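# Sort coloured parcels into matching trays with eight arms

## Task

Move every parcel into the tray that has the same colour as it, so that each one rests flat on that tray's floor.

## Robot and tools

Robots. Eight identical i2rt Big YAM arms, arm1 to arm8, each with six revolute joints, a two-finger gripper and a wrist camera. Feet (base_link, scene frame, metres): arm1 (-2.151, -0.606, 0.766), arm2 (-0.854, -0.623, 0.797), arm3 (0.435, -0.612, 0.752), arm4 (1.688, -0.612, 0.754), arm5 (2.165, 0.644, 0.790), arm6 (0.850, 0.628, 0.817), arm7 (-0.424, 0.615, 0.799), arm8 (-1.661, 0.655, 0.757). Each foot faces its own +x, rotated about z by its calibrated quaternion. Arms 1-4 stand along y of about -0.61, arms 5-8 along y of about +0.63. Table tops are at z=0.720. Reach is roughly 1.0 m from the joint1 axis.

Frames. One shared scene frame: origin on the floor, +z up, metres. Quaternions are written w, x, y, z. The hand point lies between the finger pads, about 1 cm short of the tips; the fingers point along the hand's +z and separate along its y. Reported hand positions may be off, more so when the arm is stretched.

Cameras. Wrist cameras arm1_cam_wrist to arm8_cam_wrist ride on the hands; cam_arm1 to cam_arm8 are fixed in the room. All images are 672x504 pixels; calibration (K, distortion, T_world_to_cam) is given but may be off by a few mm or degrees.

move. Arguments are optional keys arm1 ... arm8 plus cameras. Each arm key holds that arm's part only; an arm not named receives nothing new and keeps its old command. An arm's part may contain:
- joints: an object of absolute joint targets by name. joint1_rad -2.879 to 2.879 (rotation about the foot, positive counter-clockwise from above, 0 along the foot's +x); joint2_rad 0 to 3.141 (shoulder, 0 = upper arm back and level); joint3_rad 0 to 3.019 (elbow, 0 = folded); joint4_rad -1.692 to 1.57 (hand pitch, positive tips fingers up); joint5_rad -1.57 to 1.57 (hand sideways, positive to the arm's right); joint6_rad -2.094 to 2.094 (hand roll, positive clockwise seen from behind); gripper_m 0 to 0.093, the absolute fingertip gap in metres. Radians for joints.
- target: one list of seven numbers [x, y, z, qw, qx, qy, qz], an absolute hand pose in the scene frame (metres plus unit quaternion). The hand travels in a straight line from its current hand_target to it. When target is present, joints may carry only gripper_m.
- speed: peak path speed in m/s, 0.002 to 0.5, default 0.25; only allowed with target. Rotation is capped at twice that value in rad/s.
All motions in one call start together; all hand paths in one call finish together, paced by the slowest. A path lasts 0.5 to 10 s and an action at most 15 s. The controller clamps each step to 100 mm and 20 degrees from the measured hand, so expect end errors of a centimetre or more. Paths ignore obstacles and other arms. cameras: list of camera names, or ["all"]; omitted means all, [] means none. An unknown key or name makes the call invalid; an out-of-range number gets it refused, and a refusal skips the remaining move, wait and finished_scene calls of that reply.

wait: seconds from 0 to 10; nothing new is commanded; returns state and images. zoom_image: camera plus region [x0, y0, x1, y1] in pixels of that camera's latest image (top-left is 0,0; at most 504 by 504). finished_scene: scene number; ends the scene for good, so only call it once parcels lie still and flat in their trays and no arm is holding them.

Results. The move line lists each commanded arm as done or with its worst status. joint_status and hand_status report how each motion ended: off_target (resting short, maybe still pushing), time_out (joint keeps a nearby target and may creep on; on_its_own lists these), not_followed (a safety check withheld it; 'joint command not followed' or 'pose unreachable'). Arms under 'as last shown' were not commanded and show 'not commanded'. hand_target is the pose of the currently held joint targets. Joint velocities read 'within noise' when still. Torques follow joint order, include gravity, and joints 3 and 4 wrap at ±28 N m. The pictures line gives image order.

Gripper. Gripping a hard part reads up to about 5 mm below its width (sometimes 2 mm above); empty and closed reads 0 to 0.003. Commanding about 5 mm under the touch width gives full force (roughly 50-64 N per pad); soft items get crushed by small targets. To release, command well above the reading.

Cautions. Do not push or drop objects out of the work area. Arms must not press on each other; fingers, gripper housings and wrist cameras of two arms can still collide despite the clearance check, and closing one gripper on another's fingers counts as a press. Arms keep pushing after contact, so avoid hard shoves and resolve stalls by sending the joint its reported position. Avoid drops, releasing moving parcels and slamming. Long holding, stretched poses or unreachable targets heat motors: MOTOR HOT appears at 85 °C and at 100 °C the arm goes limp (OVER-TEMPERATURE FAULT, 'limit_stop_at_motor_heat'); resend targets afterwards. The simulation keeps running while you think, holding the last commands. Loose objects may occasionally be nudged by outside pushes.

Each tool is called after ">>>" as name(argument=value, ...), one argument or row to a line, values as JSON.

## Session

>>> move(
  cameras=["cam_arm1","cam_arm2","cam_arm3","cam_arm4","cam_arm5","cam_arm6","cam_arm7","cam_arm8"],
)

Scene clock: 0.00 s.
Joint torques (N m): no reading
Heat: arm1: hottest joint1_rad 30 °C; arm2: hottest joint2_rad 29 °C; arm3: hottest joint2_rad 30 °C; arm4: hottest joint3_rad 33 °C; arm5: hottest joint3_rad 32 °C; arm6: hottest joint2_rad 30 °C; arm7: hottest joint3_rad 34 °C; arm8: hottest joint1_rad 29 °C.
Joint velocities: within noise
arm1.joint_positions: joint1_rad=+0.458 joint2_rad=+0.456 joint3_rad=+1.438 joint4_rad=-1.139 joint5_rad=+0.063 joint6_rad=-0.074 gripper_m=+0.09396
arm1.joint_status: not commanded
arm1.hand: x=-1.9866 y=-0.6052 z=+1.4040 quat_wxyz=(-0.650, +0.024, -0.759, +0.041) (m; scene frame)
arm1.hand_target: x=-1.9921 y=-0.6053 z=+1.4119 quat_wxyz=(-0.658, +0.023, -0.752, +0.041) (m; scene frame)
arm1.hand_status: not commanded
arm2.joint_positions: joint1_rad=-0.133 joint2_rad=+0.490 joint3_rad=+1.431 joint4_rad=-1.371 joint5_rad=+0.122 joint6_rad=+0.254 gripper_m=+0.09396
arm2.joint_status: not commanded
arm2.hand: x=-0.9557 y=-0.4897 z=+1.3731 quat_wxyz=(-0.193, +0.711, -0.448, -0.506) (m; scene frame)
arm2.hand_target: x=-0.9532 y=-0.4923 z=+1.3817 quat_wxyz=(-0.195, +0.705, -0.446, -0.516) (m; scene frame)
arm2.hand_status: not commanded
arm3.joint_positions: joint1_rad=+0.288 joint2_rad=+0.566 joint3_rad=+1.355 joint4_rad=-1.309 joint5_rad=+0.227 joint6_rad=-0.408 gripper_m=+0.09396
arm3.joint_status: not commanded
arm3.hand: x=+0.2384 y=-0.5089 z=+1.2929 quat_wxyz=(-0.272, +0.862, -0.018, -0.428) (m; scene frame)
arm3.hand_target: x=+0.2407 y=-0.5098 z=+1.3061 quat_wxyz=(-0.276, +0.854, -0.020, -0.440) (m; scene frame)
arm3.hand_status: not commanded
arm4.joint_positions: joint1_rad=-0.202 joint2_rad=+0.526 joint3_rad=+1.372 joint4_rad=-1.530 joint5_rad=+0.176 joint6_rad=+0.279 gripper_m=+0.09396
arm4.joint_status: not commanded
arm4.hand: x=+1.8391 y=-0.5129 z=+1.2624 quat_wxyz=(-0.405, +0.175, -0.887, -0.138) (m; scene frame)
arm4.hand_target: x=+1.8372 y=-0.5146 z=+1.2716 quat_wxyz=(-0.414, +0.173, -0.882, -0.143) (m; scene frame)
arm4.hand_status: not commanded
arm5.joint_positions: joint1_rad=+0.150 joint2_rad=+0.484 joint3_rad=+1.403 joint4_rad=-1.356 joint5_rad=-0.018 joint6_rad=+0.258 gripper_m=+0.09396
arm5.joint_status: not commanded
arm5.hand: x=+1.9905 y=+0.6571 z=+1.3561 quat_wxyz=(+0.044, +0.831, -0.149, -0.534) (m; scene frame)
arm5.hand_target: x=+1.9935 y=+0.6567 z=+1.3668 quat_wxyz=(+0.045, +0.825, -0.147, -0.545) (m; scene frame)
arm5.hand_status: not commanded
arm6.joint_positions: joint1_rad=+0.005 joint2_rad=+0.600 joint3_rad=+1.377 joint4_rad=-1.425 joint5_rad=+0.198 joint6_rad=-0.419 gripper_m=+0.09396
arm6.joint_status: not commanded
arm6.hand: x=+1.0055 y=+0.4776 z=+1.3387 quat_wxyz=(-0.341, -0.130, -0.883, +0.295) (m; scene frame)
arm6.hand_target: x=+1.0039 y=+0.4787 z=+1.3519 quat_wxyz=(-0.354, -0.130, -0.876, +0.302) (m; scene frame)
arm6.hand_status: not commanded
arm7.joint_positions: joint1_rad=-0.316 joint2_rad=+0.535 joint3_rad=+1.368 joint4_rad=-1.177 joint5_rad=-0.073 joint6_rad=-0.126 gripper_m=+0.09396
arm7.joint_status: not commanded
arm7.hand: x=-0.2873 y=+0.4416 z=+1.3804 quat_wxyz=(-0.508, -0.311, -0.757, +0.270) (m; scene frame)
arm7.hand_target: x=-0.2897 y=+0.4449 z=+1.3917 quat_wxyz=(-0.517, -0.307, -0.750, +0.275) (m; scene frame)
arm7.hand_status: not commanded
arm8.joint_positions: joint1_rad=+0.154 joint2_rad=+0.581 joint3_rad=+1.368 joint4_rad=-1.211 joint5_rad=-0.224 joint6_rad=+0.370 gripper_m=+0.09396
arm8.joint_status: not commanded
arm8.hand: x=-1.7287 y=+0.4302 z=+1.3236 quat_wxyz=(-0.435, -0.755, -0.361, +0.333) (m; scene frame)
arm8.hand_target: x=-1.7273 y=+0.4330 z=+1.3347 quat_wxyz=(-0.441, -0.748, -0.360, +0.341) (m; scene frame)
arm8.hand_status: not commanded
pictures: cam_arm1, cam_arm2, cam_arm3, cam_arm4, cam_arm5, cam_arm6, cam_arm7, cam_arm8

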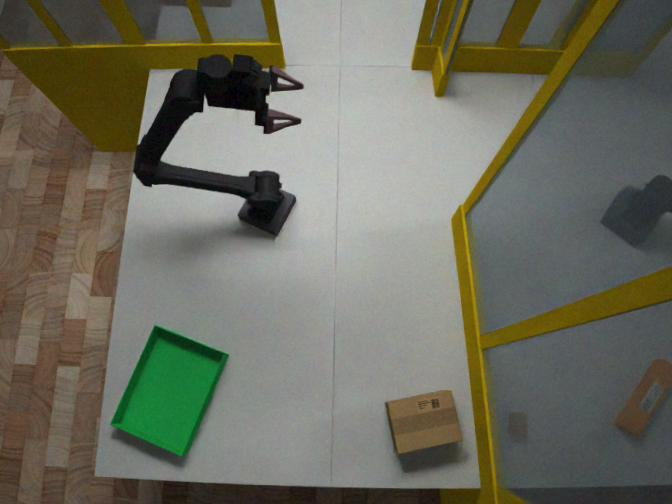

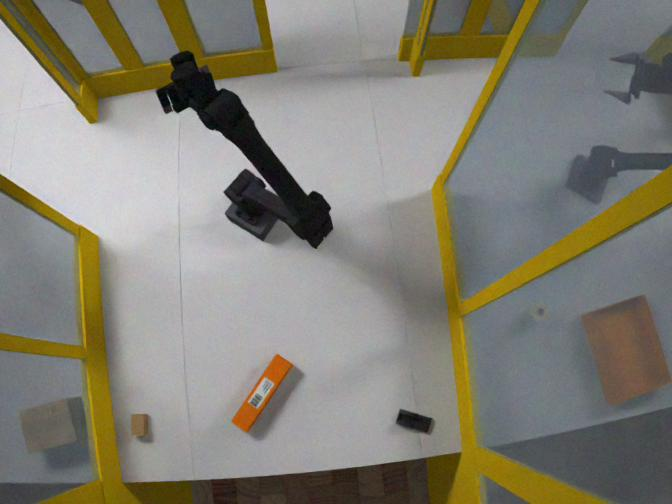

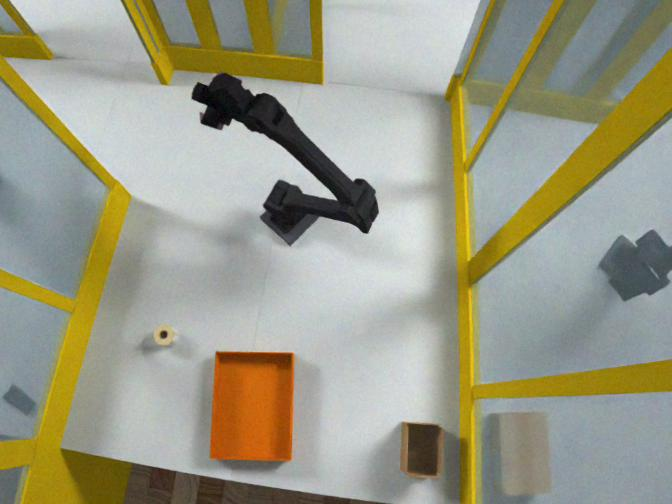

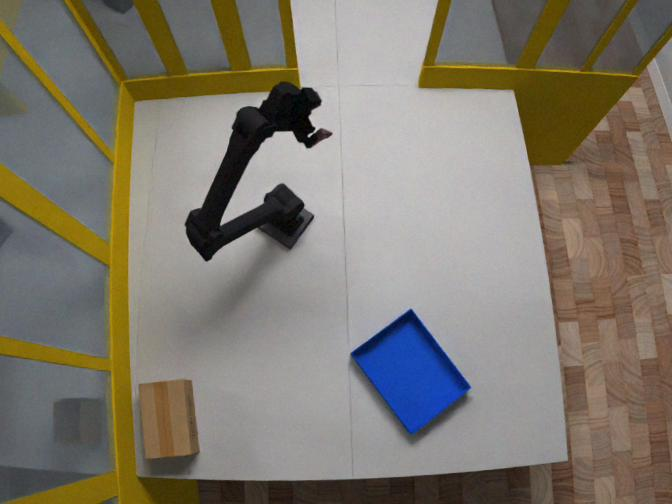

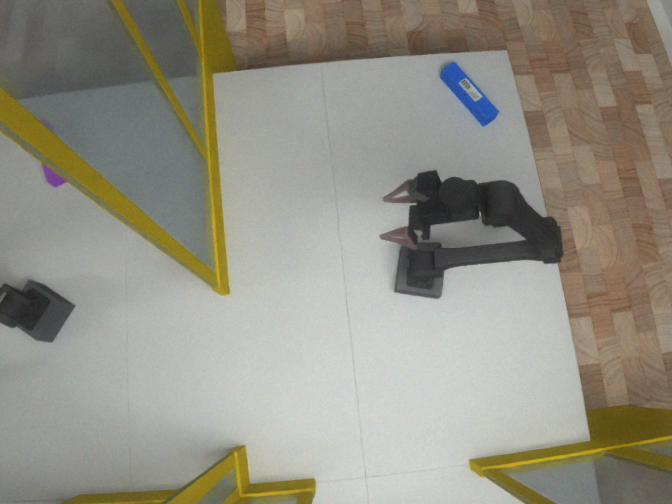

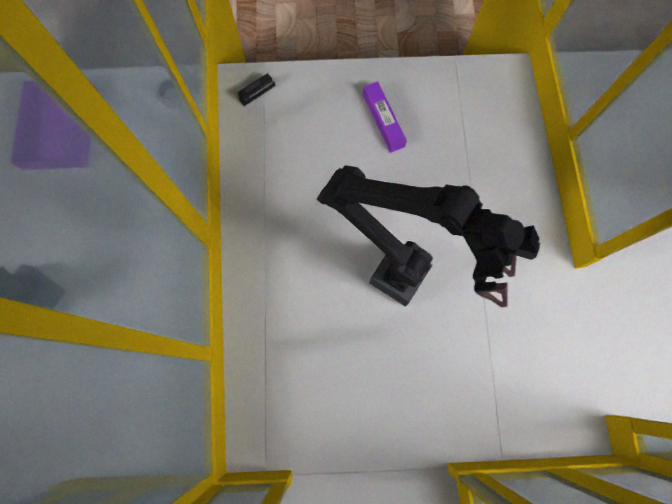

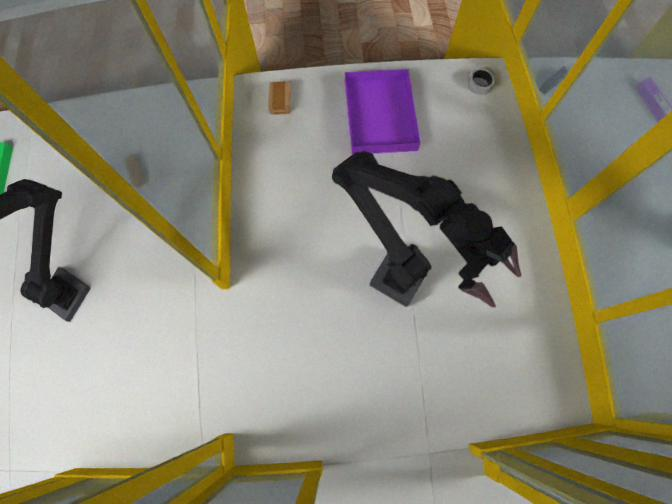

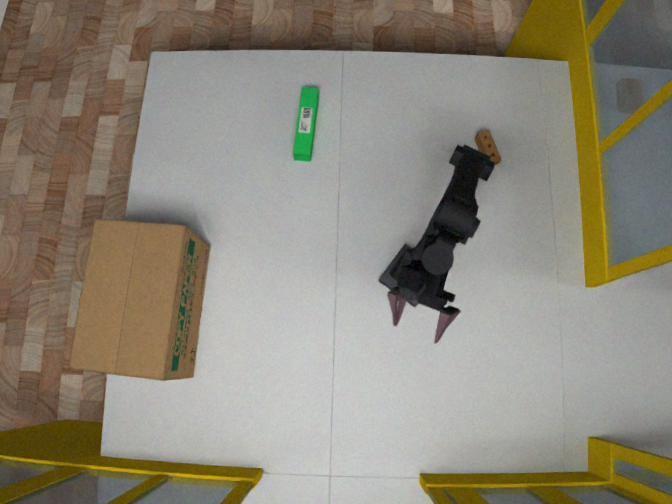

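>>> move(
  arm2={"joints":{"joint1_rad":2.178,"joint2_rad":1.4,"joint3_rad":1.5,"joint4_rad":-1.67,"joint5_rad":0,"joint6_rad":0.61,"gripper_m":0.09}},
  arm5={"joints":{"joint1_rad":-1.709,"joint2_rad":1.4,"joint3_rad":1.5,"joint4_rad":-1.67,"joint5_rad":0,"joint6_rad":-0.96,"gripper_m":0.09}},
  arm6={"joints":{"joint1_rad":2.206,"joint2_rad":1.4,"joint3_rad":1.5,"joint4_rad":-1.67,"joint5_rad":0,"joint6_rad":-0.28,"gripper_m":0.09}},
  arm8={"joints":{"joint1_rad":-1.932,"joint2_rad":1.4,"joint3_rad":1.5,"joint4_rad":-1.67,"joint5_rad":0,"joint6_rad":0.64,"gripper_m":0.09}},
  arm1={"joints":{"joint1_rad":1.559,"joint5_rad":0,"joint6_rad":-0.43,"gripper_m":0.09}},
  arm4={"joints":{"joint1_rad":0.148,"joint5_rad":0,"joint6_rad":-0.47,"gripper_m":0.09}},
  arm3={"joints":{"joint1_rad":-1.379,"joint5_rad":0,"joint6_rad":-0.39,"gripper_m":0.09}},
  arm7={"joints":{"joint1_rad":-1.023,"joint5_rad":0,"joint6_rad":-0.09,"gripper_m":0.09}},
  cameras=[],
)

>>> move(
  arm2={"target":[-0.888,-1.236,0.89,0,0.899,0.438,0],"speed":0.3},
  arm5={"target":[2.441,1.298,0.89,0,-0.875,0.485,0],"speed":0.3},
  arm6={"target":[0.838,1.280,0.89,0,-0.804,0.595,0],"speed":0.3},
  arm8={"target":[-2.017,1.172,0.89,0,-0.695,0.719,0],"speed":0.3},
  cameras=["arm2_cam_wrist","arm5_cam_wrist","arm6_cam_wrist","arm8_cam_wrist"],
)

Scene clock: 116.60 s.
Joint torques (N m): arm1=[2.2 5.54 7.64 2 0 -0.04] | arm2=[0.38 -13.92 9.47 0.14 0.03 0.05] | arm3=[-1.85 1.38 10.1 1.63 -0.28 0.15] | arm4=[1.26 3.43 9.95 1.78 -0.18 -0.01] | arm5=[-1.14 -9.52 7.94 -0.1 -0.24 -0.14] | arm6=[-0.26 -10.17 10.3 -0.2 0.07 -0.02] | arm7=[-1.03 1.61 10.47 1.65 0.05 0.22] | arm8=[1.61 -12.04 11.71 -0.55 -0.03 0.02]
Heat: arm1: hottest joint3_rad 32 °C; arm2: hottest joint3_rad 36 °C; arm3: hottest joint3_rad 33 °C; arm4: hottest joint3_rad 40 °C; arm5: hottest joint3_rad 35 °C; arm6: hottest joint3_rad 34 °C; arm7: hottest joint3_rad 44 °C; arm8: hottest joint3_rad 37 °C.
move: arm1 done; arm2 done; arm3 done; arm4 done; arm5 done; arm6 done; arm7 done; arm8 done
Joint velocities: within noise
arm1.joint_positions: joint1_rad=+1.547 joint2_rad=+0.456 joint3_rad=+1.438 joint4_rad=-1.139 joint5_rad=+0.003 joint6_rad=-0.422 gripper_m=+0.09014
arm1.joint_status: all done
arm1.hand: x=-2.0804 y=-0.4496 z=+1.4021 quat_wxyz=(-0.609, +0.533, -0.545, -0.218) (m; scene frame)
arm1.hand_target: x=-2.0849 y=-0.4534 z=+1.4100 quat_wxyz=(-0.615, +0.535, -0.535, -0.223) (m; scene frame)
arm1.hand_status: not commanded
arm2.joint_positions: joint1_rad=+2.176 joint2_rad=+1.410 joint3_rad=+1.486 joint4_rad=-1.660 joint5_rad=+0.000 joint6_rad=+0.597 gripper_m=+0.09011
arm2.joint_status: all done
arm2.hand: x=-0.8770 y=-1.0284 z=+1.0950 quat_wxyz=(-0.007, +0.896, +0.443, +0.003) (m; scene frame)
arm2.hand_target: x=-0.8761 y=-1.0273 z=+1.1043 quat_wxyz=(+0.000, +0.899, +0.438, +0.000) (m; scene frame)
arm2.hand_status: not commanded
arm3.joint_positions: joint1_rad=-1.364 joint2_rad=+0.566 joint3_rad=+1.355 joint4_rad=-1.309 joint5_rad=+0.004 joint6_rad=-0.405 gripper_m=+0.09006
arm3.joint_status: all done
arm3.hand: x=+0.5203 y=-0.4119 z=+1.2929 quat_wxyz=(-0.470, +0.611, -0.610, -0.185) (m; scene frame)
arm3.hand_target: x=+0.5216 y=-0.4152 z=+1.3062 quat_wxyz=(-0.481, +0.597, -0.613, -0.192) (m; scene frame)
arm3.hand_status: not commanded
arm4.joint_positions: joint1_rad=+0.133 joint2_rad=+0.526 joint3_rad=+1.372 joint4_rad=-1.530 joint5_rad=+0.002 joint6_rad=-0.461 gripper_m=+0.09012
arm4.joint_status: all done
arm4.hand: x=+1.7747 y=-0.4545 z=+1.2609 quat_wxyz=(-0.402, +0.632, -0.650, -0.131) (m; scene frame)
arm4.hand_target: x=+1.7710 y=-0.4555 z=+1.2701 quat_wxyz=(-0.411, +0.636, -0.638, -0.137) (m; scene frame)
arm4.hand_status: not commanded
arm5.joint_positions: joint1_rad=-1.707 joint2_rad=+1.412 joint3_rad=+1.484 joint4_rad=-1.659 joint5_rad=+0.001 joint6_rad=-0.950 gripper_m=+0.09014
arm5.joint_status: all done
arm5.hand: x=+2.3210 y=+1.0164 z=+1.0901 quat_wxyz=(+0.004, +0.873, -0.487, +0.001) (m; scene frame)
arm5.hand_target: x=+2.3213 y=+1.0149 z=+1.1006 quat_wxyz=(-0.004, +0.875, -0.484, +0.000) (m; scene frame)
arm5.hand_status: not commanded
arm6.joint_positions: joint1_rad=+2.202 joint2_rad=+1.425 joint3_rad=+1.476 joint4_rad=-1.661 joint5_rad=-0.001 joint6_rad=-0.287 gripper_m=+0.09014
arm6.joint_status: all done
arm6.hand: x=+0.8453 y=+1.0341 z=+1.1060 quat_wxyz=(+0.016, +0.805, -0.593, +0.011) (m; scene frame)
arm6.hand_target: x=+0.8439 y=+1.0329 z=+1.1248 quat_wxyz=(+0.000, +0.804, -0.595, +0.000) (m; scene frame)
arm6.hand_status: not commanded
arm7.joint_positions: joint1_rad=-1.014 joint2_rad=+0.535 joint3_rad=+1.368 joint4_rad=-1.177 joint5_rad=-0.003 joint6_rad=-0.100 gripper_m=+0.09010
arm7.joint_status: all done
arm7.hand: x=-0.4414 y=+0.3949 z=+1.3802 quat_wxyz=(-0.368, -0.573, -0.584, +0.441) (m; scene frame)
arm7.hand_target: x=-0.4435 y=+0.3991 z=+1.3915 quat_wxyz=(-0.374, -0.574, -0.573, +0.450) (m; scene frame)
arm7.hand_status: not commanded
arm8.joint_positions: joint1_rad=-1.931 joint2_rad=+1.416 joint3_rad=+1.481 joint4_rad=-1.660 joint5_rad=+0.000 joint6_rad=+0.633 gripper_m=+0.09010
arm8.joint_status: all done
arm8.hand: x=-1.8914 y=+0.9894 z=+1.0510 quat_wxyz=(-0.003, -0.697, +0.717, -0.013) (m; scene frame)
arm8.hand_target: x=-1.8902 y=+0.9890 z=+1.0646 quat_wxyz=(+0.000, -0.694, +0.720, +0.000) (m; scene frame)
arm8.hand_status: not commanded
pictures: none
No camera images: "cameras" was empty.

Scene clock: 119.00 s.
Joint torques (N m): arm1=[2.2 5.66 7.62 1.98 0.02 -0.03] | arm2=[0.32 -21.89 11.23 0.57 0 0.07] | arm3=[-1.73 1.38 10.09 1.62 -0.28 0.16] | arm4=[1.32 3.43 9.95 1.78 -0.18 -0.01] | arm5=[-1.2 -19.84 10.04 -0.23 -0.26 -0.11] | arm6=[-0.15 -15.91 12.1 -0.13 0.07 0] | arm7=[-1.08 1.55 10.47 1.55 0.02 0.22] | arm8=[1.67 -19.31 14.2 -0.34 -0.01 0.03]
Heat: arm1: hottest joint3_rad 32 °C; arm2: hottest joint3_rad 36 °C; arm3: hottest joint3_rad 33 °C; arm4: hottest joint3_rad 40 °C; arm5: hottest joint3_rad 36 °C; arm6: hottest joint3_rad 35 °C; arm7: hottest joint3_rad 45 °C; arm8: hottest joint3_rad 37 °C.
move: arm2 off_target; arm5 off_target; arm6 off_target; arm8 off_target
Joint velocities: within noise
arm1, arm3, arm4, arm7: as last shown
arm1.hand: x=-2.0804 y=-0.4496 z=+1.4021 quat_wxyz=(-0.609, +0.534, -0.545, -0.218) (m; scene frame)
arm1.hand_target: x=-2.0849 y=-0.4534 z=+1.4100 quat_wxyz=(-0.615, +0.535, -0.534, -0.223) (m; scene frame)
arm2.joint_positions: joint1_rad=+2.176 joint2_rad=+2.004 joint3_rad=+1.694 joint4_rad=-1.297 joint5_rad=+0.000 joint6_rad=+0.597 gripper_m=+0.09011
arm2.joint_status: not commanded
arm2.hand: x=-0.8877 y=-1.2193 z=+0.8799 quat_wxyz=(-0.017, +0.896, +0.443, +0.009) (m; scene frame)
arm2.hand_target: x=-0.8879 y=-1.2353 z=+0.8904 quat_wxyz=(+0.000, +0.899, +0.438, +0.000) (m; scene frame)
arm2.hand_status: off_target (0.020 m and 2.3 deg from the pose sent, 0.292 m and 1.1 deg at the start)
arm5.joint_positions: joint1_rad=-1.707 joint2_rad=+2.321 joint3_rad=+2.217 joint4_rad=-1.512 joint5_rad=+0.001 joint6_rad=-0.950 gripper_m=+0.09014
arm5.joint_status: not commanded
arm5.hand: x=+2.4350 y=+1.2876 z=+0.8711 quat_wxyz=(+0.019, +0.873, -0.487, +0.003) (m; scene frame)
arm5.hand_target: x=+2.4407 y=+1.2972 z=+0.8901 quat_wxyz=(-0.001, +0.875, -0.485, +0.000) (m; scene frame)
arm5.hand_status: off_target (0.022 m and 2.2 deg from the pose sent, 0.366 m and 0.6 deg at the start)
arm6.joint_positions: joint1_rad=+2.202 joint2_rad=+2.125 joint3_rad=+1.827 joint4_rad=-1.310 joint5_rad=-0.001 joint6_rad=-0.286 gripper_m=+0.09014
arm6.joint_status: not commanded
arm6.hand: x=+0.8421 y=+1.2630 z=+0.8757 quat_wxyz=(+0.015, +0.804, -0.594, +0.011) (m; scene frame)
arm6.hand_target: x=+0.8381 y=+1.2790 z=+0.8901 quat_wxyz=(+0.000, +0.804, -0.595, +0.000) (m; scene frame)
arm6.hand_status: off_target (0.023 m and 2.2 deg from the pose sent, 0.327 m and 2.2 deg at the start)
arm8.joint_positions: joint1_rad=-1.931 joint2_rad=+2.016 joint3_rad=+1.814 joint4_rad=-1.404 joint5_rad=+0.000 joint6_rad=+0.633 gripper_m=+0.09010
arm8.joint_status: not commanded
arm8.hand: x=-2.0085 y=+1.1587 z=+0.8778 quat_wxyz=(-0.003, -0.697, +0.717, -0.018) (m; scene frame)
arm8.hand_target: x=-2.0165 y=+1.1714 z=+0.8902 quat_wxyz=(+0.000, -0.695, +0.719, +0.000) (m; scene frame)
arm8.hand_status: off_target (0.020 m and 2.1 deg from the pose sent, 0.274 m and 1.5 deg at the start)
pictures: arm2_cam_wrist, arm5_cam_wrist, arm6_cam_wrist, arm8_cam_wrist
camera_calibration:
arm2_cam_wrist: T_world_to_cam=[[-0.79156, 0.610116, 0.0345176, 0.00971263], [0.501192, 0.615851, 0.607893, 0.66527], [0.349628, 0.498483, -0.793269, 1.73671], [0, 0, 0, 1]] pos_world=[-0.932943, -1.28136, 0.972932]
arm5_cam_wrist: T_world_to_cam=[[0.856336, 0.515857, -0.0240771, -2.72736], [0.428665, -0.684048, 0.590191, -0.669433], [0.287984, -0.515723, -0.806904, 0.789798], [0, 0, 0, 1]] pos_world=[2.39505, 1.35632, 0.966718]
arm6_cam_wrist: T_world_to_cam=[[0.953513, 0.301301, -0.00546338, -1.18025], [0.243301, -0.759012, 0.603909, 0.230744], [0.177812, -0.577165, -0.797034, 1.40152], [0, 0, 0, 1]] pos_world=[0.820034, 1.33965, 0.97126]
arm8_cam_wrist: T_world_to_cam=[[0.999363, -0.0341412, 0.0104017, 2.0386], [-0.0333205, -0.788063, 0.614692, 0.310982], [-0.0127891, -0.614647, -0.788699, 1.49938], [0, 0, 0, 1]] pos_world=[-2.00776, 1.23626, 0.970195]

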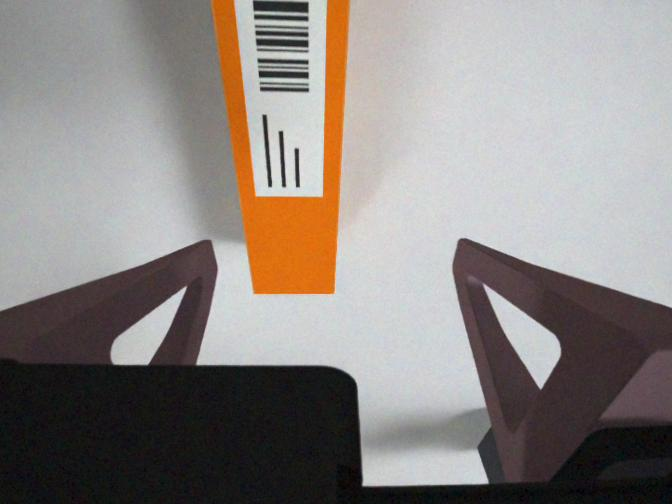

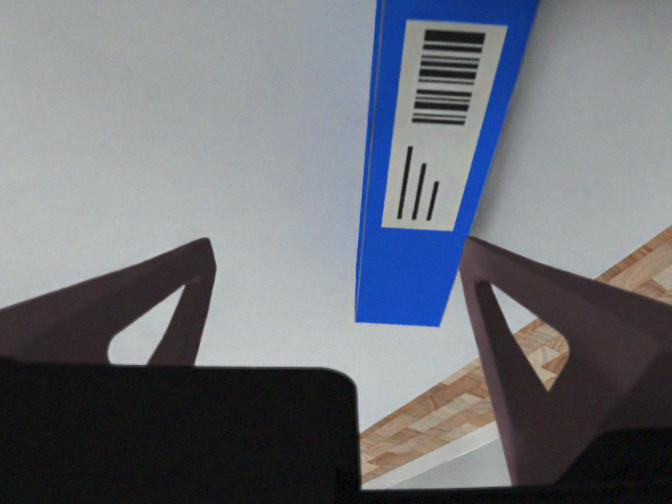

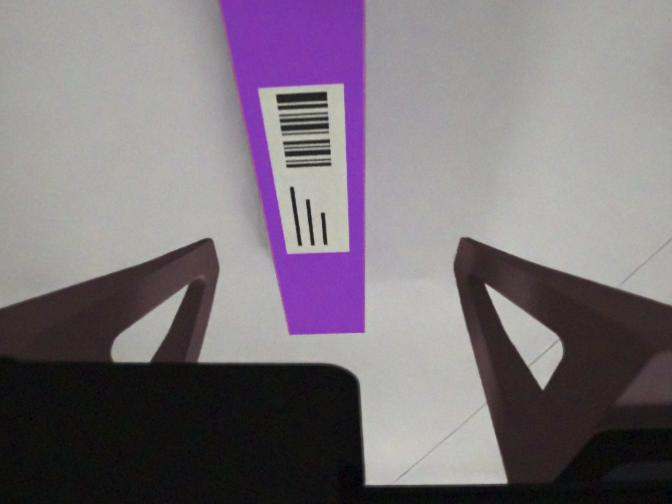

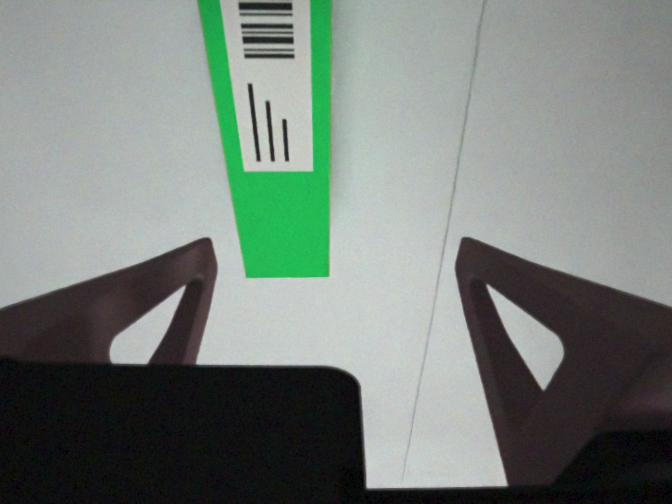

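>>> move(
  arm2={"target":[-0.885,-1.252,0.84,0,0.908,0.419,0],"speed":0.25},
  arm5={"target":[2.470,1.326,0.845,0,-0.870,0.492,0],"speed":0.25},
  arm6={"target":[0.832,1.252,0.845,0,-0.819,0.574,0],"speed":0.25},
  arm8={"target":[-2.041,1.204,0.84,0,-0.691,0.723,0],"speed":0.25},
  cameras=["arm2_cam_wrist","arm5_cam_wrist","arm6_cam_wrist","arm8_cam_wrist"],
)

Scene clock: 166.77 s.
Joint torques (N m): arm1=[2.02 5.54 7.62 2.1 0.02 -0.02] | arm2=[0.79 -22.95 10.96 0.8 0 0.08] | arm3=[-1.85 1.44 10.1 1.61 -0.28 0.16] | arm4=[1.32 3.43 9.96 1.78 -0.18 0] | arm5=[-0.91 -22.48 10.22 -0.09 -0.27 -0.18] | arm6=[0.32 -17.79 7.62 0.49 0.07 -0.19] | arm7=[-1.32 1.61 10.47 1.59 0.03 0.23] | arm8=[2.02 -21.3 14.09 -0.1 -0.01 0.04]
Heat: arm1: hottest joint3_rad 33 °C; arm2: hottest joint3_rad 41 °C; arm3: hottest joint3_rad 33 °C; arm4: hottest joint3_rad 41 °C; arm5: hottest joint3_rad 38 °C; arm6: hottest joint3_rad 39 °C; arm7: hottest joint3_rad 46 °C; arm8: hottest joint3_rad 38 °C.
move: arm2 off_target; arm5 off_target; arm6 off_target; arm8 off_target
Joint velocities: within noise
arm1, arm3, arm4, arm7: as last shown
arm2.joint_positions: joint1_rad=+2.176 joint2_rad=+2.091 joint3_rad=+1.696 joint4_rad=-1.222 joint5_rad=+0.000 joint6_rad=+0.644 gripper_m=+0.09011
arm2.joint_status: not commanded
arm2.hand: x=-0.8884 y=-1.2323 z=+0.8295 quat_wxyz=(-0.021, +0.906, +0.422, +0.011) (m; scene frame)
arm2.hand_target: x=-0.8848 y=-1.2511 z=+0.8404 quat_wxyz=(+0.000, +0.908, +0.419, +0.000) (m; scene frame)
arm2.hand_status: off_target (0.023 m and 2.7 deg from the pose sent, 0.052 m and 3.8 deg at the start)
arm4.joint_positions: joint1_rad=+0.133 joint2_rad=+0.526 joint3_rad=+1.372 joint4_rad=-1.530 joint5_rad=+0.002 joint6_rad=-0.462 gripper_m=+0.09012
arm5.joint_positions: joint1_rad=-1.727 joint2_rad=+2.506 joint3_rad=+2.431 joint4_rad=-1.547 joint5_rad=+0.001 joint6_rad=-0.952 gripper_m=+0.09014
arm5.joint_status: not commanded
arm5.hand: x=+2.4633 y=+1.3158 z=+0.8221 quat_wxyz=(+0.022, +0.869, -0.495, +0.003) (m; scene frame)
arm5.hand_target: x=+2.4696 y=+1.3250 z=+0.8452 quat_wxyz=(-0.001, +0.870, -0.492, +0.000) (m; scene frame)
arm5.hand_status: off_target (0.026 m and 2.5 deg from the pose sent, 0.058 m and 2.3 deg at the start)
arm6.joint_positions: joint1_rad=+2.207 joint2_rad=+2.125 joint3_rad=+1.699 joint4_rad=-1.182 joint5_rad=-0.001 joint6_rad=-0.309 gripper_m=+0.09014
arm6.joint_status: not commanded
arm6.hand: x=+0.8391 y=+1.2455 z=+0.8299 quat_wxyz=(+0.016, +0.813, -0.582, +0.011) (m; scene frame)
arm6.hand_target: x=+0.8320 y=+1.2518 z=+0.8449 quat_wxyz=(+0.000, +0.819, -0.574, +0.000) (m; scene frame)
arm6.hand_status: off_target (0.018 m and 2.5 deg from the pose sent, 0.034 m and 3.5 deg at the start)
arm8.joint_positions: joint1_rad=-1.931 joint2_rad=+2.163 joint3_rad=+1.923 joint4_rad=-1.374 joint5_rad=+0.000 joint6_rad=+0.644 gripper_m=+0.09010
arm8.joint_status: not commanded
arm8.hand: x=-2.0302 y=+1.1901 z=+0.8269 quat_wxyz=(-0.004, -0.693, +0.721, -0.022) (m; scene frame)
arm8.hand_target: x=-2.0404 y=+1.2033 z=+0.8404 quat_wxyz=(+0.000, -0.691, +0.723, +0.000) (m; scene frame)
arm8.hand_status: off_target (0.022 m and 2.6 deg from the pose sent, 0.067 m and 2.3 deg at the start)
pictures: arm2_cam_wrist, arm5_cam_wrist, arm6_cam_wrist, arm8_cam_wrist
camera_calibration:
arm2_cam_wrist: T_world_to_cam=[[-0.761804, 0.646477, 0.0415107, 0.0841514], [0.53051, 0.585808, 0.61269, 0.689347], [0.371773, 0.488771, -0.789232, 1.70786], [0, 0, 0, 1]] pos_world=[-0.936535, -1.29298, 0.922052]
arm5_cam_wrist: T_world_to_cam=[[0.866012, 0.499193, -0.0288025, -2.76523], [0.41695, -0.68914, 0.592654, -0.599913], [0.276, -0.525255, -0.804942, 0.797105], [0, 0, 0, 1]] pos_world=[2.42486, 1.38564, 0.917519]
arm6_cam_wrist: T_world_to_cam=[[0.944605, 0.328148, -0.00640479, -1.19743], [0.265208, -0.751639, 0.603907, 0.218347], [0.193357, -0.572152, -0.797029, 1.3362], [0, 0, 0, 1]] pos_world=[0.814824, 1.32156, 0.92546]
arm8_cam_wrist: T_world_to_cam=[[0.998891, -0.0443448, 0.0158279, 2.06861], [-0.0446038, -0.783509, 0.619777, 0.333711], [-0.0150826, -0.619796, -0.784618, 1.47636], [0, 0, 0, 1]] pos_world=[-2.02917, 1.26824, 0.918809]

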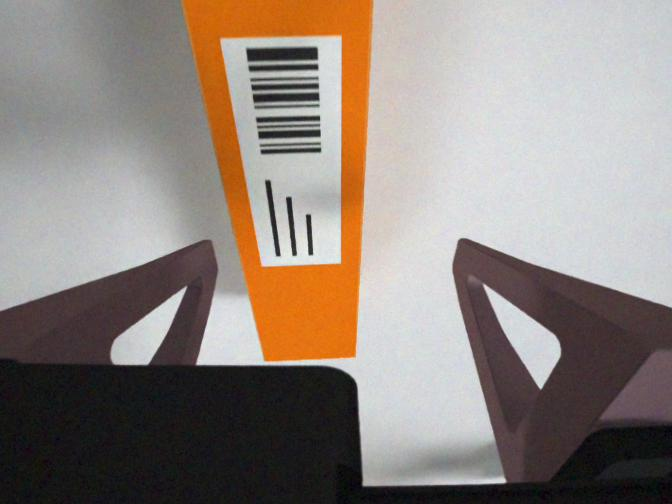

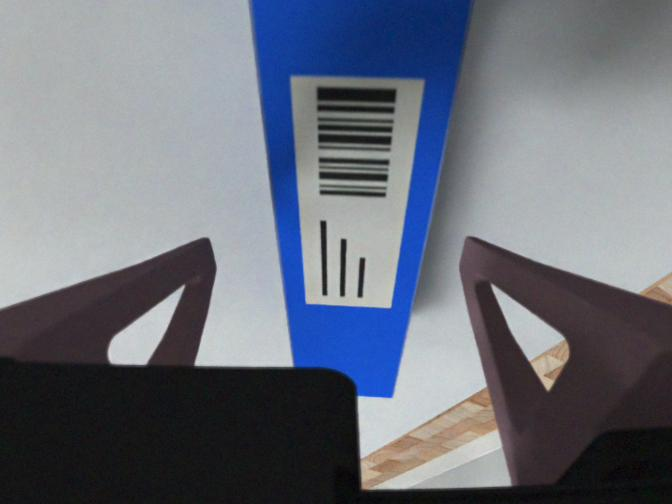

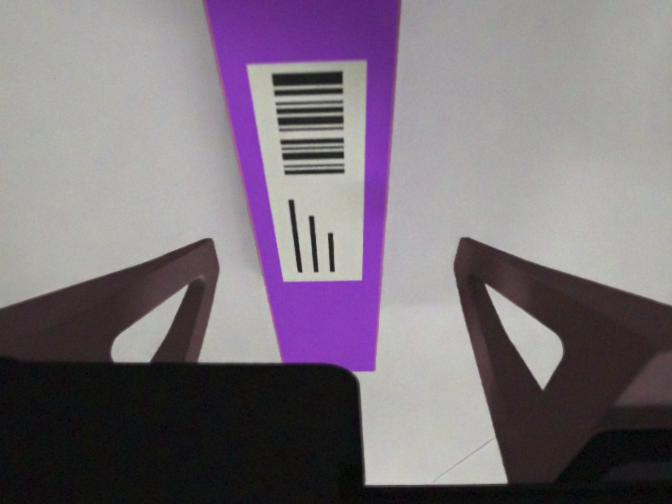

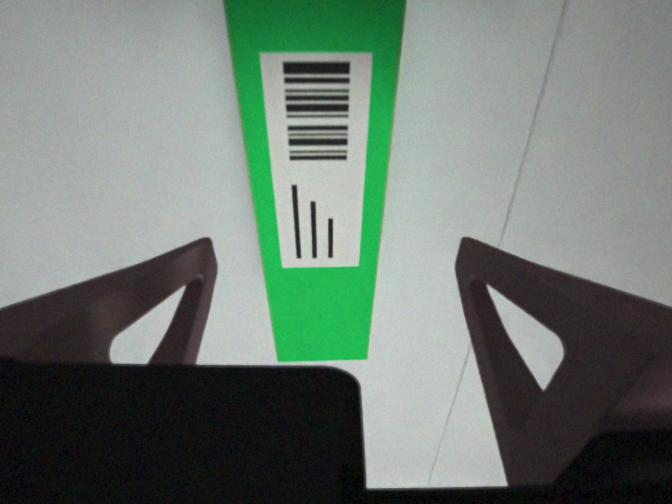

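>>> move(
  arm2={"target":[-0.882,-1.254,0.754,0,0.908,0.419,0],"speed":0.15},
  arm5={"target":[2.470,1.326,0.762,0,-0.870,0.492,0],"speed":0.15},
  arm6={"target":[0.832,1.252,0.762,0,-0.819,0.574,0],"speed":0.15},
  arm8={"target":[-2.042,1.204,0.753,0,-0.691,0.723,0],"speed":0.15},
  cameras=[],
)

>>> move(
  arm2={"joints":{"gripper_m":0.04}},
  arm5={"joints":{"gripper_m":0.04}},
  arm6={"joints":{"gripper_m":0.04}},
  arm8={"joints":{"gripper_m":0.04}},
  cameras=["arm2_cam_wrist","arm8_cam_wrist"],
)

Scene clock: 215.97 s.
Joint torques (N m): arm1=[2.37 5.42 7.66 2 0.01 -0.02] | arm2=[0.85 -23.77 7.83 0.9 0.02 0.08] | arm3=[-1.73 1.26 10.1 1.61 -0.28 0.16] | arm4=[1.32 3.43 9.96 1.78 -0.18 -0.01] | arm5=[-1.2 -22.48 7.27 0.66 -0.28 -0.15] | arm6=[0.38 -15.74 7.62 0.55 0.08 -0.18] | arm7=[-1.08 1.79 10.45 1.59 0.04 0.22] | arm8=[1.79 -21.54 9.65 0.29 0 0.05]
Heat: arm1: hottest joint3_rad 33 °C; arm2: hottest joint3_rad 42 °C; arm3: hottest joint3_rad 33 °C; arm4: hottest joint3_rad 41 °C; arm5: hottest joint2_rad 41 °C; arm6: hottest joint3_rad 37 °C; arm7: hottest joint3_rad 46 °C; arm8: hottest joint3_rad 45 °C.
move: arm2 done; arm5 done; arm6 done; arm8 done
Joint velocities: within noise
arm1, arm3, arm4, arm7: as last shown
arm2.joint_positions: joint1_rad=+2.180 joint2_rad=+2.196 joint3_rad=+1.674 joint4_rad=-1.055 joint5_rad=+0.000 joint6_rad=+0.649 gripper_m=+0.09011
arm2.joint_status: not commanded
arm2.hand: x=-0.8870 y=-1.2500 z=+0.7579 quat_wxyz=(-0.003, +0.907, +0.422, +0.001) (m; scene frame)
arm2.hand_target: x=-0.8821 y=-1.2540 z=+0.7540 quat_wxyz=(+0.000, +0.908, +0.419, +0.000) (m; scene frame)
arm2.hand_status: done (0.007 m and 0.5 deg from the pose sent, 0.079 m and 2.7 deg at the start)
arm5.joint_positions: joint1_rad=-1.727 joint2_rad=+2.552 joint3_rad=+2.346 joint4_rad=-1.397 joint5_rad=+0.001 joint6_rad=-0.952 gripper_m=+0.09014
arm5.joint_status: not commanded
arm5.hand: x=+2.4656 y=+1.3209 z=+0.7562 quat_wxyz=(+0.012, +0.869, -0.495, +0.002) (m; scene frame)
arm5.hand_target: x=+2.4700 y=+1.3259 z=+0.7622 quat_wxyz=(+0.000, +0.870, -0.492, +0.000) (m; scene frame)
arm5.hand_status: done (0.009 m and 1.5 deg from the pose sent, 0.061 m and 2.5 deg at the start)
arm6.joint_positions: joint1_rad=+2.207 joint2_rad=+2.200 joint3_rad=+1.633 joint4_rad=-1.019 joint5_rad=-0.001 joint6_rad=-0.309 gripper_m=+0.09014
arm6.joint_status: not commanded
arm6.hand: x=+0.8390 y=+1.2463 z=+0.7629 quat_wxyz=(+0.006, +0.813, -0.582, +0.004) (m; scene frame)
arm6.hand_target: x=+0.8320 y=+1.2518 z=+0.7621 quat_wxyz=(+0.000, +0.819, -0.574, +0.000) (m; scene frame)
arm6.hand_status: done (0.009 m and 1.4 deg from the pose sent, 0.069 m and 2.5 deg at the start)
arm8.joint_positions: joint1_rad=-1.931 joint2_rad=+2.240 joint3_rad=+1.869 joint4_rad=-1.205 joint5_rad=+0.000 joint6_rad=+0.645 gripper_m=+0.09010
arm8.joint_status: not commanded
arm8.hand: x=-2.0386 y=+1.2022 z=+0.7579 quat_wxyz=(-0.001, -0.693, +0.721, -0.003) (m; scene frame)
arm8.hand_target: x=-2.0419 y=+1.2040 z=+0.7531 quat_wxyz=(+0.000, -0.691, +0.723, +0.000) (m; scene frame)
arm8.hand_status: done (0.006 m and 0.4 deg from the pose sent, 0.076 m and 2.6 deg at the start)
pictures: none
No camera images: "cameras" was empty.

Scene clock: 216.57 s.
Joint torques (N m): arm1=[2.02 5.42 7.6 1.92 0 -0.03] | arm2=[0.79 -23.53 7.68 0.85 0.03 0.07] | arm3=[-1.85 1.49 10.11 1.63 -0.28 0.16] | arm4=[1.26 3.43 9.96 1.77 -0.18 -0.01] | arm5=[-1.14 -21.77 7.08 0.79 -0.27 -0.16] | arm6=[0.26 -15.56 7.57 0.53 0.07 -0.16] | arm7=[-1.2 1.55 10.43 1.62 0.04 0.21] | arm8=[2.14 -21.48 9.62 0.24 0 0.03]
Heat: arm1: hottest joint3_rad 33 °C; arm2: hottest joint3_rad 41 °C; arm3: hottest joint3_rad 33 °C; arm4: hottest joint3_rad 41 °C; arm5: hottest joint2_rad 41 °C; arm6: hottest joint3_rad 37 °C; arm7: hottest joint3_rad 46 °C; arm8: hottest joint3_rad 45 °C.
move: arm2 off_target; arm5 off_target; arm6 off_target; arm8 off_target
Joint velocities: within noise
arm1, arm3, arm4, arm7: as last shown
arm2.joint_positions: joint1_rad=+2.180 joint2_rad=+2.196 joint3_rad=+1.674 joint4_rad=-1.053 joint5_rad=+0.000 joint6_rad=+0.649 gripper_m=+0.05866
arm2.joint_status: gripper_m off_target (ended at +0.05868, target +0.04000)
arm2.hand: x=-0.8870 y=-1.2503 z=+0.7579 quat_wxyz=(-0.003, +0.907, +0.421, +0.001) (m; scene frame)
arm2.hand_target: x=-0.8821 y=-1.2540 z=+0.7540 quat_wxyz=(+0.000, +0.908, +0.419, +0.000) (m; scene frame)
arm2.hand_status: not commanded
arm5.joint_positions: joint1_rad=-1.727 joint2_rad=+2.552 joint3_rad=+2.346 joint4_rad=-1.396 joint5_rad=+0.000 joint6_rad=-0.952 gripper_m=+0.05839
arm5.joint_status: gripper_m off_target (ended at +0.05842, target +0.04000)
arm5.hand: x=+2.4656 y=+1.3211 z=+0.7562 quat_wxyz=(+0.012, +0.869, -0.495, +0.002) (m; scene frame)
arm5.hand_target: x=+2.4700 y=+1.3259 z=+0.7622 quat_wxyz=(+0.000, +0.870, -0.492, +0.000) (m; scene frame)
arm5.hand_status: not commanded
arm6.joint_positions: joint1_rad=+2.208 joint2_rad=+2.200 joint3_rad=+1.633 joint4_rad=-1.018 joint5_rad=-0.001 joint6_rad=-0.311 gripper_m=+0.05965
arm6.joint_status: gripper_m off_target (ended at +0.05968, target +0.04000)
arm6.hand: x=+0.8386 y=+1.2465 z=+0.7629 quat_wxyz=(+0.006, +0.814, -0.581, +0.004) (m; scene frame)
arm6.hand_target: x=+0.8319 y=+1.2518 z=+0.7621 quat_wxyz=(+0.000, +0.819, -0.574, +0.000) (m; scene frame)
arm6.hand_status: not commanded
arm8.joint_positions: joint1_rad=-1.931 joint2_rad=+2.240 joint3_rad=+1.869 joint4_rad=-1.204 joint5_rad=+0.000 joint6_rad=+0.646 gripper_m=+0.06020
arm8.joint_status: gripper_m off_target (ended at +0.06023, target +0.04000)
arm8.hand: x=-2.0387 y=+1.2023 z=+0.7579 quat_wxyz=(-0.001, -0.692, +0.722, -0.003) (m; scene frame)
arm8.hand_target: x=-2.0418 y=+1.2040 z=+0.7531 quat_wxyz=(+0.000, -0.691, +0.723, +0.000) (m; scene frame)
arm8.hand_status: not commanded
pictures: arm2_cam_wrist, arm8_cam_wrist
camera_calibration:
arm2_cam_wrist: T_world_to_cam=[[-0.760774, 0.648808, 0.0164728, 0.122773], [0.532524, 0.60951, 0.587295, 0.793724], [0.371002, 0.455571, -0.809205, 1.6325], [0, 0, 0, 1]] pos_world=[-0.934936, -1.30716, 0.852857]
arm8_cam_wrist: T_world_to_cam=[[0.998873, -0.0468308, -0.0077352, 2.09955], [-0.0330352, -0.802927, 0.595161, 0.451277], [-0.0340826, -0.594235, -0.803569, 1.37448], [0, 0, 0, 1]] pos_world=[-2.03543, 1.27743, 0.852145]

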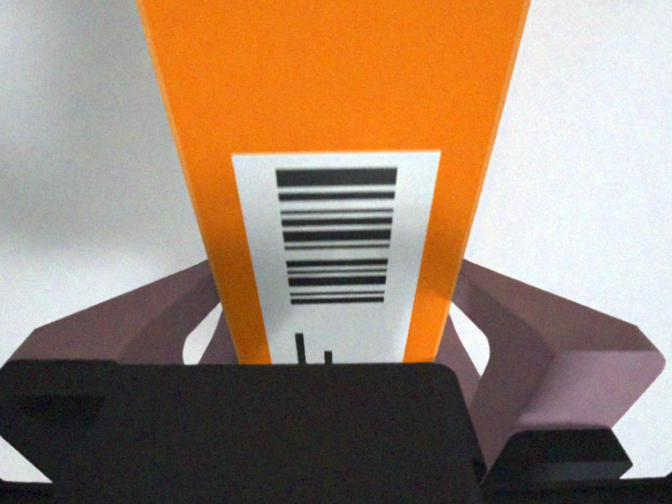

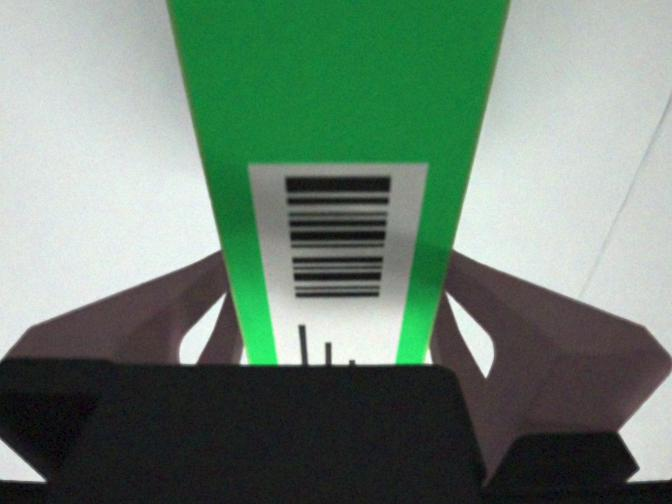

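>>> move(
  arm2={"target":[-0.882,-1.25,0.87,0,0.908,0.419,0],"speed":0.25},
  arm5={"target":[2.466,1.322,0.89,0,-0.870,0.492,0],"speed":0.25},
  arm6={"target":[0.832,1.25,0.89,0,-0.819,0.574,0],"speed":0.25},
  arm8={"target":[-2.042,1.204,0.88,0,-0.691,0.723,0],"speed":0.25},
  cameras=[],
)

>>> move(
  arm2={"joints":{"joint2_rad":1.4,"joint3_rad":1.5,"joint4_rad":-1.67}},
  arm5={"joints":{"joint2_rad":1.4,"joint3_rad":1.5,"joint4_rad":-1.67}},
  arm6={"joints":{"joint2_rad":1.4,"joint3_rad":1.5,"joint4_rad":-1.67}},
  arm8={"joints":{"joint2_rad":1.4,"joint3_rad":1.5,"joint4_rad":-1.67}},
  cameras=[],
)

>>> move(
  arm2={"joints":{"joint1_rad":-2.149,"joint6_rad":0.333}},
  arm5={"joints":{"joint1_rad":1.581,"joint6_rad":-0.25}},
  arm6={"joints":{"joint1_rad":-1.17,"joint6_rad":-0.22}},
  arm8={"joints":{"joint1_rad":0.297,"joint6_rad":-0.31}},
  cameras=["cam_arm4","cam_arm7"],
)

Scene clock: 231.90 s.
Joint torques (N m): arm1=[2.2 5.6 7.6 1.95 0 -0.02] | arm2=[0.85 -22.53 10.84 0.12 0.03 0.07] | arm3=[-1.79 1.49 10.13 1.62 -0.28 0.15] | arm4=[1.26 3.43 9.96 1.78 -0.18 0] | arm5=[-1.08 -20.78 10.45 -0.18 -0.28 -0.14] | arm6=[0.26 -16.38 11.41 -0.24 0.07 -0.16] | arm7=[-1.08 1.55 10.43 1.62 0.04 0.22] | arm8=[2.02 -21.48 14.12 -0.55 -0.01 0.03]
Heat: arm1: hottest joint3_rad 33 °C; arm2: hottest joint3_rad 40 °C; arm3: hottest joint3_rad 33 °C; arm4: hottest joint3_rad 42 °C; arm5: hottest joint2_rad 40 °C; arm6: hottest joint3_rad 36 °C; arm7: hottest joint3_rad 46 °C; arm8: hottest joint3_rad 42 °C.
move: arm2 off_target; arm5 off_target; arm6 off_target; arm8 off_target
Joint velocities: within noise
arm1, arm3, arm4, arm7: as last shown
arm2.joint_positions: joint1_rad=+2.180 joint2_rad=+2.056 joint3_rad=+1.731 joint4_rad=-1.262 joint5_rad=+0.000 joint6_rad=+0.649 gripper_m=+0.05866
arm2.joint_status: not commanded
arm2.hand: x=-0.8863 y=-1.2385 z=+0.8624 quat_wxyz=(-0.008, +0.907, +0.421, +0.004) (m; scene frame)
arm2.hand_target: x=-0.8820 y=-1.2496 z=+0.8701 quat_wxyz=(+0.000, +0.908, +0.419, +0.000) (m; scene frame)
arm2.hand_status: off_target (0.014 m and 1.1 deg from the pose sent, 0.112 m and 0.5 deg at the start)
arm5.joint_positions: joint1_rad=-1.727 joint2_rad=+2.477 joint3_rad=+2.507 joint4_rad=-1.646 joint5_rad=+0.000 joint6_rad=-0.952 gripper_m=+0.05839
arm5.joint_status: not commanded
arm5.hand: x=+2.4618 y=+1.3130 z=+0.8719 quat_wxyz=(+0.019, +0.869, -0.495, +0.002) (m; scene frame)
arm5.hand_target: x=+2.4657 y=+1.3211 z=+0.8900 quat_wxyz=(-0.001, +0.870, -0.492, +0.000) (m; scene frame)
arm5.hand_status: off_target (0.021 m and 2.2 deg from the pose sent, 0.134 m and 1.4 deg at the start; pose on its path clipped on 4 of 52 steps)
arm6.joint_positions: joint1_rad=+2.208 joint2_rad=+2.064 joint3_rad=+1.695 joint4_rad=-1.252 joint5_rad=-0.001 joint6_rad=-0.311 gripper_m=+0.05965
arm6.joint_status: not commanded
arm6.hand: x=+0.8389 y=+1.2332 z=+0.8656 quat_wxyz=(+0.021, +0.814, -0.581, +0.014) (m; scene frame)
arm6.hand_target: x=+0.8319 y=+1.2489 z=+0.8903 quat_wxyz=(+0.000, +0.819, -0.574, +0.000) (m; scene frame)
arm6.hand_status: off_target (0.030 m and 3.0 deg from the pose sent, 0.127 m and 1.3 deg at the start)
arm7.joint_positions: joint1_rad=-1.014 joint2_rad=+0.535 joint3_rad=+1.368 joint4_rad=-1.177 joint5_rad=-0.003 joint6_rad=-0.099 gripper_m=+0.09010
arm8.joint_positions: joint1_rad=-1.931 joint2_rad=+2.146 joint3_rad=+2.000 joint4_rad=-1.453 joint5_rad=+0.000 joint6_rad=+0.646 gripper_m=+0.06020
arm8.joint_status: not commanded
arm8.hand: x=-2.0335 y=+1.1949 z=+0.8668 quat_wxyz=(-0.003, -0.692, +0.721, -0.015) (m; scene frame)
arm8.hand_target: x=-2.0415 y=+1.2035 z=+0.8802 quat_wxyz=(+0.000, -0.691, +0.723, +0.001) (m; scene frame)
arm8.hand_status: off_target (0.018 m and 1.7 deg from the pose sent, 0.122 m and 0.4 deg at the start)
pictures: none
No camera images: "cameras" was empty.

Scene clock: 233.63 s.
Joint torques (N m): arm1=[2.37 5.6 7.66 1.99 0 -0.01] | arm2=[0.79 -12.92 8.54 0.32 0.03 0.07] | arm3=[-1.79 1.44 10.17 1.63 -0.28 0.15] | arm4=[1.26 3.49 9.95 1.77 -0.18 -0.01] | arm5=[-0.79 -9.17 7.38 0.01 -0.25 -0.1] | arm6=[0.21 -7.41 8.83 -0.03 0.07 -0.15] | arm7=[-1.08 1.44 10.41 1.59 0.04 0.22] | arm8=[1.96 -9.76 9.74 -0.25 -0.01 0.03]
Heat: arm1: hottest joint3_rad 33 °C; arm2: hottest joint3_rad 40 °C; arm3: hottest joint3_rad 33 °C; arm4: hottest joint3_rad 42 °C; arm5: hottest joint2_rad 40 °C; arm6: hottest joint3_rad 36 °C; arm7: hottest joint3_rad 46 °C; arm8: hottest joint3_rad 42 °C.
move: arm2 done; arm5 done; arm6 done; arm8 done
Joint velocities: within noise
arm1, arm3, arm4, arm7: as last shown
arm2.joint_positions: joint1_rad=+2.180 joint2_rad=+1.397 joint3_rad=+1.497 joint4_rad=-1.664 joint5_rad=+0.000 joint6_rad=+0.650 gripper_m=+0.05866
arm2.joint_status: all done
arm2.hand: x=-0.8754 y=-1.0278 z=+1.1045 quat_wxyz=(+0.002, +0.907, +0.421, -0.001) (m; scene frame)
arm2.hand_target: x=-0.8722 y=-1.0275 z=+1.1043 quat_wxyz=(+0.000, +0.908, +0.419, +0.000) (m; scene frame)
arm2.hand_status: not commanded
arm4.hand_target: x=+1.7711 y=-0.4555 z=+1.2701 quat_wxyz=(-0.411, +0.636, -0.638, -0.137) (m; scene frame)
arm5.joint_positions: joint1_rad=-1.727 joint2_rad=+1.408 joint3_rad=+1.491 joint4_rad=-1.664 joint5_rad=+0.000 joint6_rad=-0.952 gripper_m=+0.05839
arm5.joint_status: all done
arm5.hand: x=+2.3284 y=+1.0127 z=+1.0943 quat_wxyz=(+0.001, +0.869, -0.495, +0.001) (m; scene frame)
arm5.hand_target: x=+2.3281 y=+1.0118 z=+1.1007 quat_wxyz=(-0.004, +0.870, -0.492, +0.000) (m; scene frame)
arm5.hand_status: not commanded
arm6.joint_positions: joint1_rad=+2.208 joint2_rad=+1.392 joint3_rad=+1.494 joint4_rad=-1.664 joint5_rad=-0.001 joint6_rad=-0.311 gripper_m=+0.05965
arm6.joint_status: all done
arm6.hand: x=+0.8428 y=+1.0319 z=+1.1255 quat_wxyz=(-0.003, +0.814, -0.581, -0.003) (m; scene frame)
arm6.hand_target: x=+0.8385 y=+1.0328 z=+1.1247 quat_wxyz=(+0.000, +0.819, -0.574, +0.000) (m; scene frame)
arm6.hand_status: not commanded
arm8.joint_positions: joint1_rad=-1.931 joint2_rad=+1.392 joint3_rad=+1.502 joint4_rad=-1.664 joint5_rad=+0.000 joint6_rad=+0.646 gripper_m=+0.06020
arm8.joint_status: all done
arm8.hand: x=-1.8910 y=+0.9889 z=+1.0685 quat_wxyz=(+0.001, -0.692, +0.721, +0.008) (m; scene frame)
arm8.hand_target: x=-1.8916 y=+0.9881 z=+1.0647 quat_wxyz=(+0.000, -0.691, +0.723, +0.000) (m; scene frame)
arm8.hand_status: not commanded
pictures: none
No camera images: "cameras" was empty.

Scene clock: 236.47 s.
Joint torques (N m): arm1=[2.32 5.19 7.64 1.95 0.01 -0.03] | arm2=[0.03 -14.21 8.57 0.16 -0.01 -0.17] | arm3=[-1.79 1.32 10.11 1.63 -0.29 0.15] | arm4=[1.26 3.43 9.96 1.78 -0.18 0] | arm5=[-0.5 -10.05 7.57 0.05 -0.12 0.04] | arm6=[-0.91 -10.11 8.79 -0.09 -0.02 -0.03] | arm7=[-1.32 1.67 10.45 1.52 0.05 0.23] | arm8=[1.79 -11.81 9.76 -0.4 -0.07 -0.1]
Heat: arm1: hottest joint3_rad 33 °C; arm2: hottest joint3_rad 40 °C; arm3: hottest joint3_rad 33 °C; arm4: hottest joint3_rad 42 °C; arm5: hottest joint3_rad 40 °C; arm6: hottest joint3_rad 36 °C; arm7: hottest joint3_rad 46 °C; arm8: hottest joint3_rad 41 °C.
move: arm2 done; arm5 done; arm6 done; arm8 done
Joint velocities: within noise
arm1, arm3, arm4, arm7: as last shown
arm2.joint_positions: joint1_rad=-2.146 joint2_rad=+1.413 joint3_rad=+1.497 joint4_rad=-1.660 joint5_rad=+0.000 joint6_rad=+0.344 gripper_m=+0.05875
arm2.joint_status: all done
arm2.hand: x=-0.4678 y=-0.4896 z=+1.0990 quat_wxyz=(+0.002, -0.005, -1.000, +0.000) (m; scene frame)
arm2.hand_target: x=-0.4714 y=-0.4917 z=+1.1048 quat_wxyz=(+0.000, +0.000, -1.000, -0.001) (m; scene frame)
arm2.hand_status: not commanded
arm5.joint_positions: joint1_rad=+1.579 joint2_rad=+1.417 joint3_rad=+1.491 joint4_rad=-1.664 joint5_rad=-0.002 joint6_rad=-0.260 gripper_m=+0.05846
arm5.joint_status: all done
arm5.hand: x=+2.0616 y=+0.2482 z=+1.0851 quat_wxyz=(-0.005, +0.705, +0.710, +0.012) (m; scene frame)
arm5.hand_target: x=+2.0630 y=+0.2503 z=+1.0951 quat_wxyz=(+0.000, +0.707, +0.707, +0.003) (m; scene frame)
arm5.hand_status: not commanded
arm6.joint_positions: joint1_rad=-1.165 joint2_rad=+1.424 joint3_rad=+1.494 joint4_rad=-1.664 joint5_rad=+0.001 joint6_rad=-0.227 gripper_m=+0.05982
arm6.joint_status: all done
arm6.hand: x=+0.7636 y=+0.2284 z=+1.1132 quat_wxyz=(+0.007, -0.702, -0.712, -0.009) (m; scene frame)
arm6.hand_target: x=+0.7628 y=+0.2332 z=+1.1246 quat_wxyz=(+0.000, -0.706, -0.708, +0.000) (m; scene frame)
arm6.hand_status: not commanded
arm8.joint_positions: joint1_rad=+0.296 joint2_rad=+1.414 joint3_rad=+1.502 joint4_rad=-1.664 joint5_rad=-0.001 joint6_rad=-0.303 gripper_m=+0.06025
arm8.joint_status: all done
arm8.hand: x=-1.7863 y=+0.2663 z=+1.0607 quat_wxyz=(+0.001, -0.710, -0.705, -0.002) (m; scene frame)
arm8.hand_target: x=-1.7846 y=+0.2702 z=+1.0654 quat_wxyz=(+0.000, -0.707, -0.707, +0.001) (m; scene frame)
arm8.hand_status: not commanded
pictures: cam_arm4, cam_arm7

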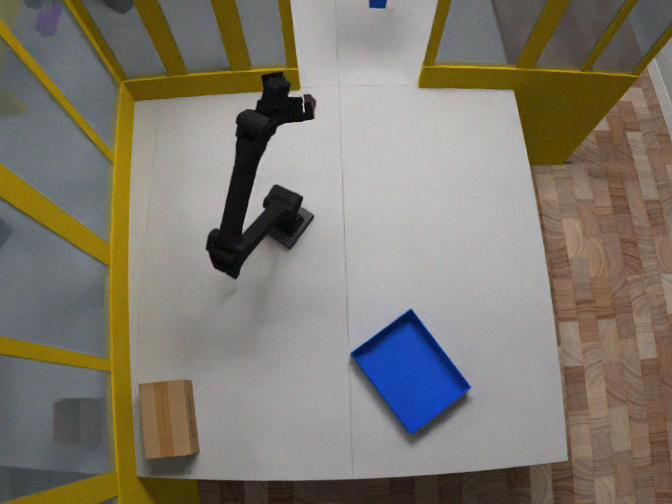

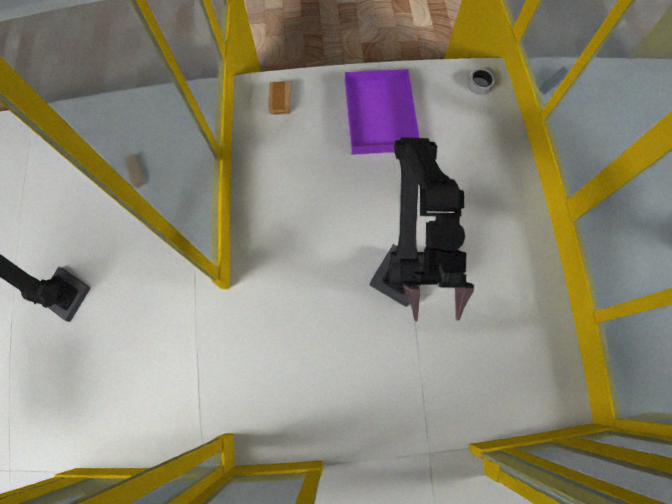

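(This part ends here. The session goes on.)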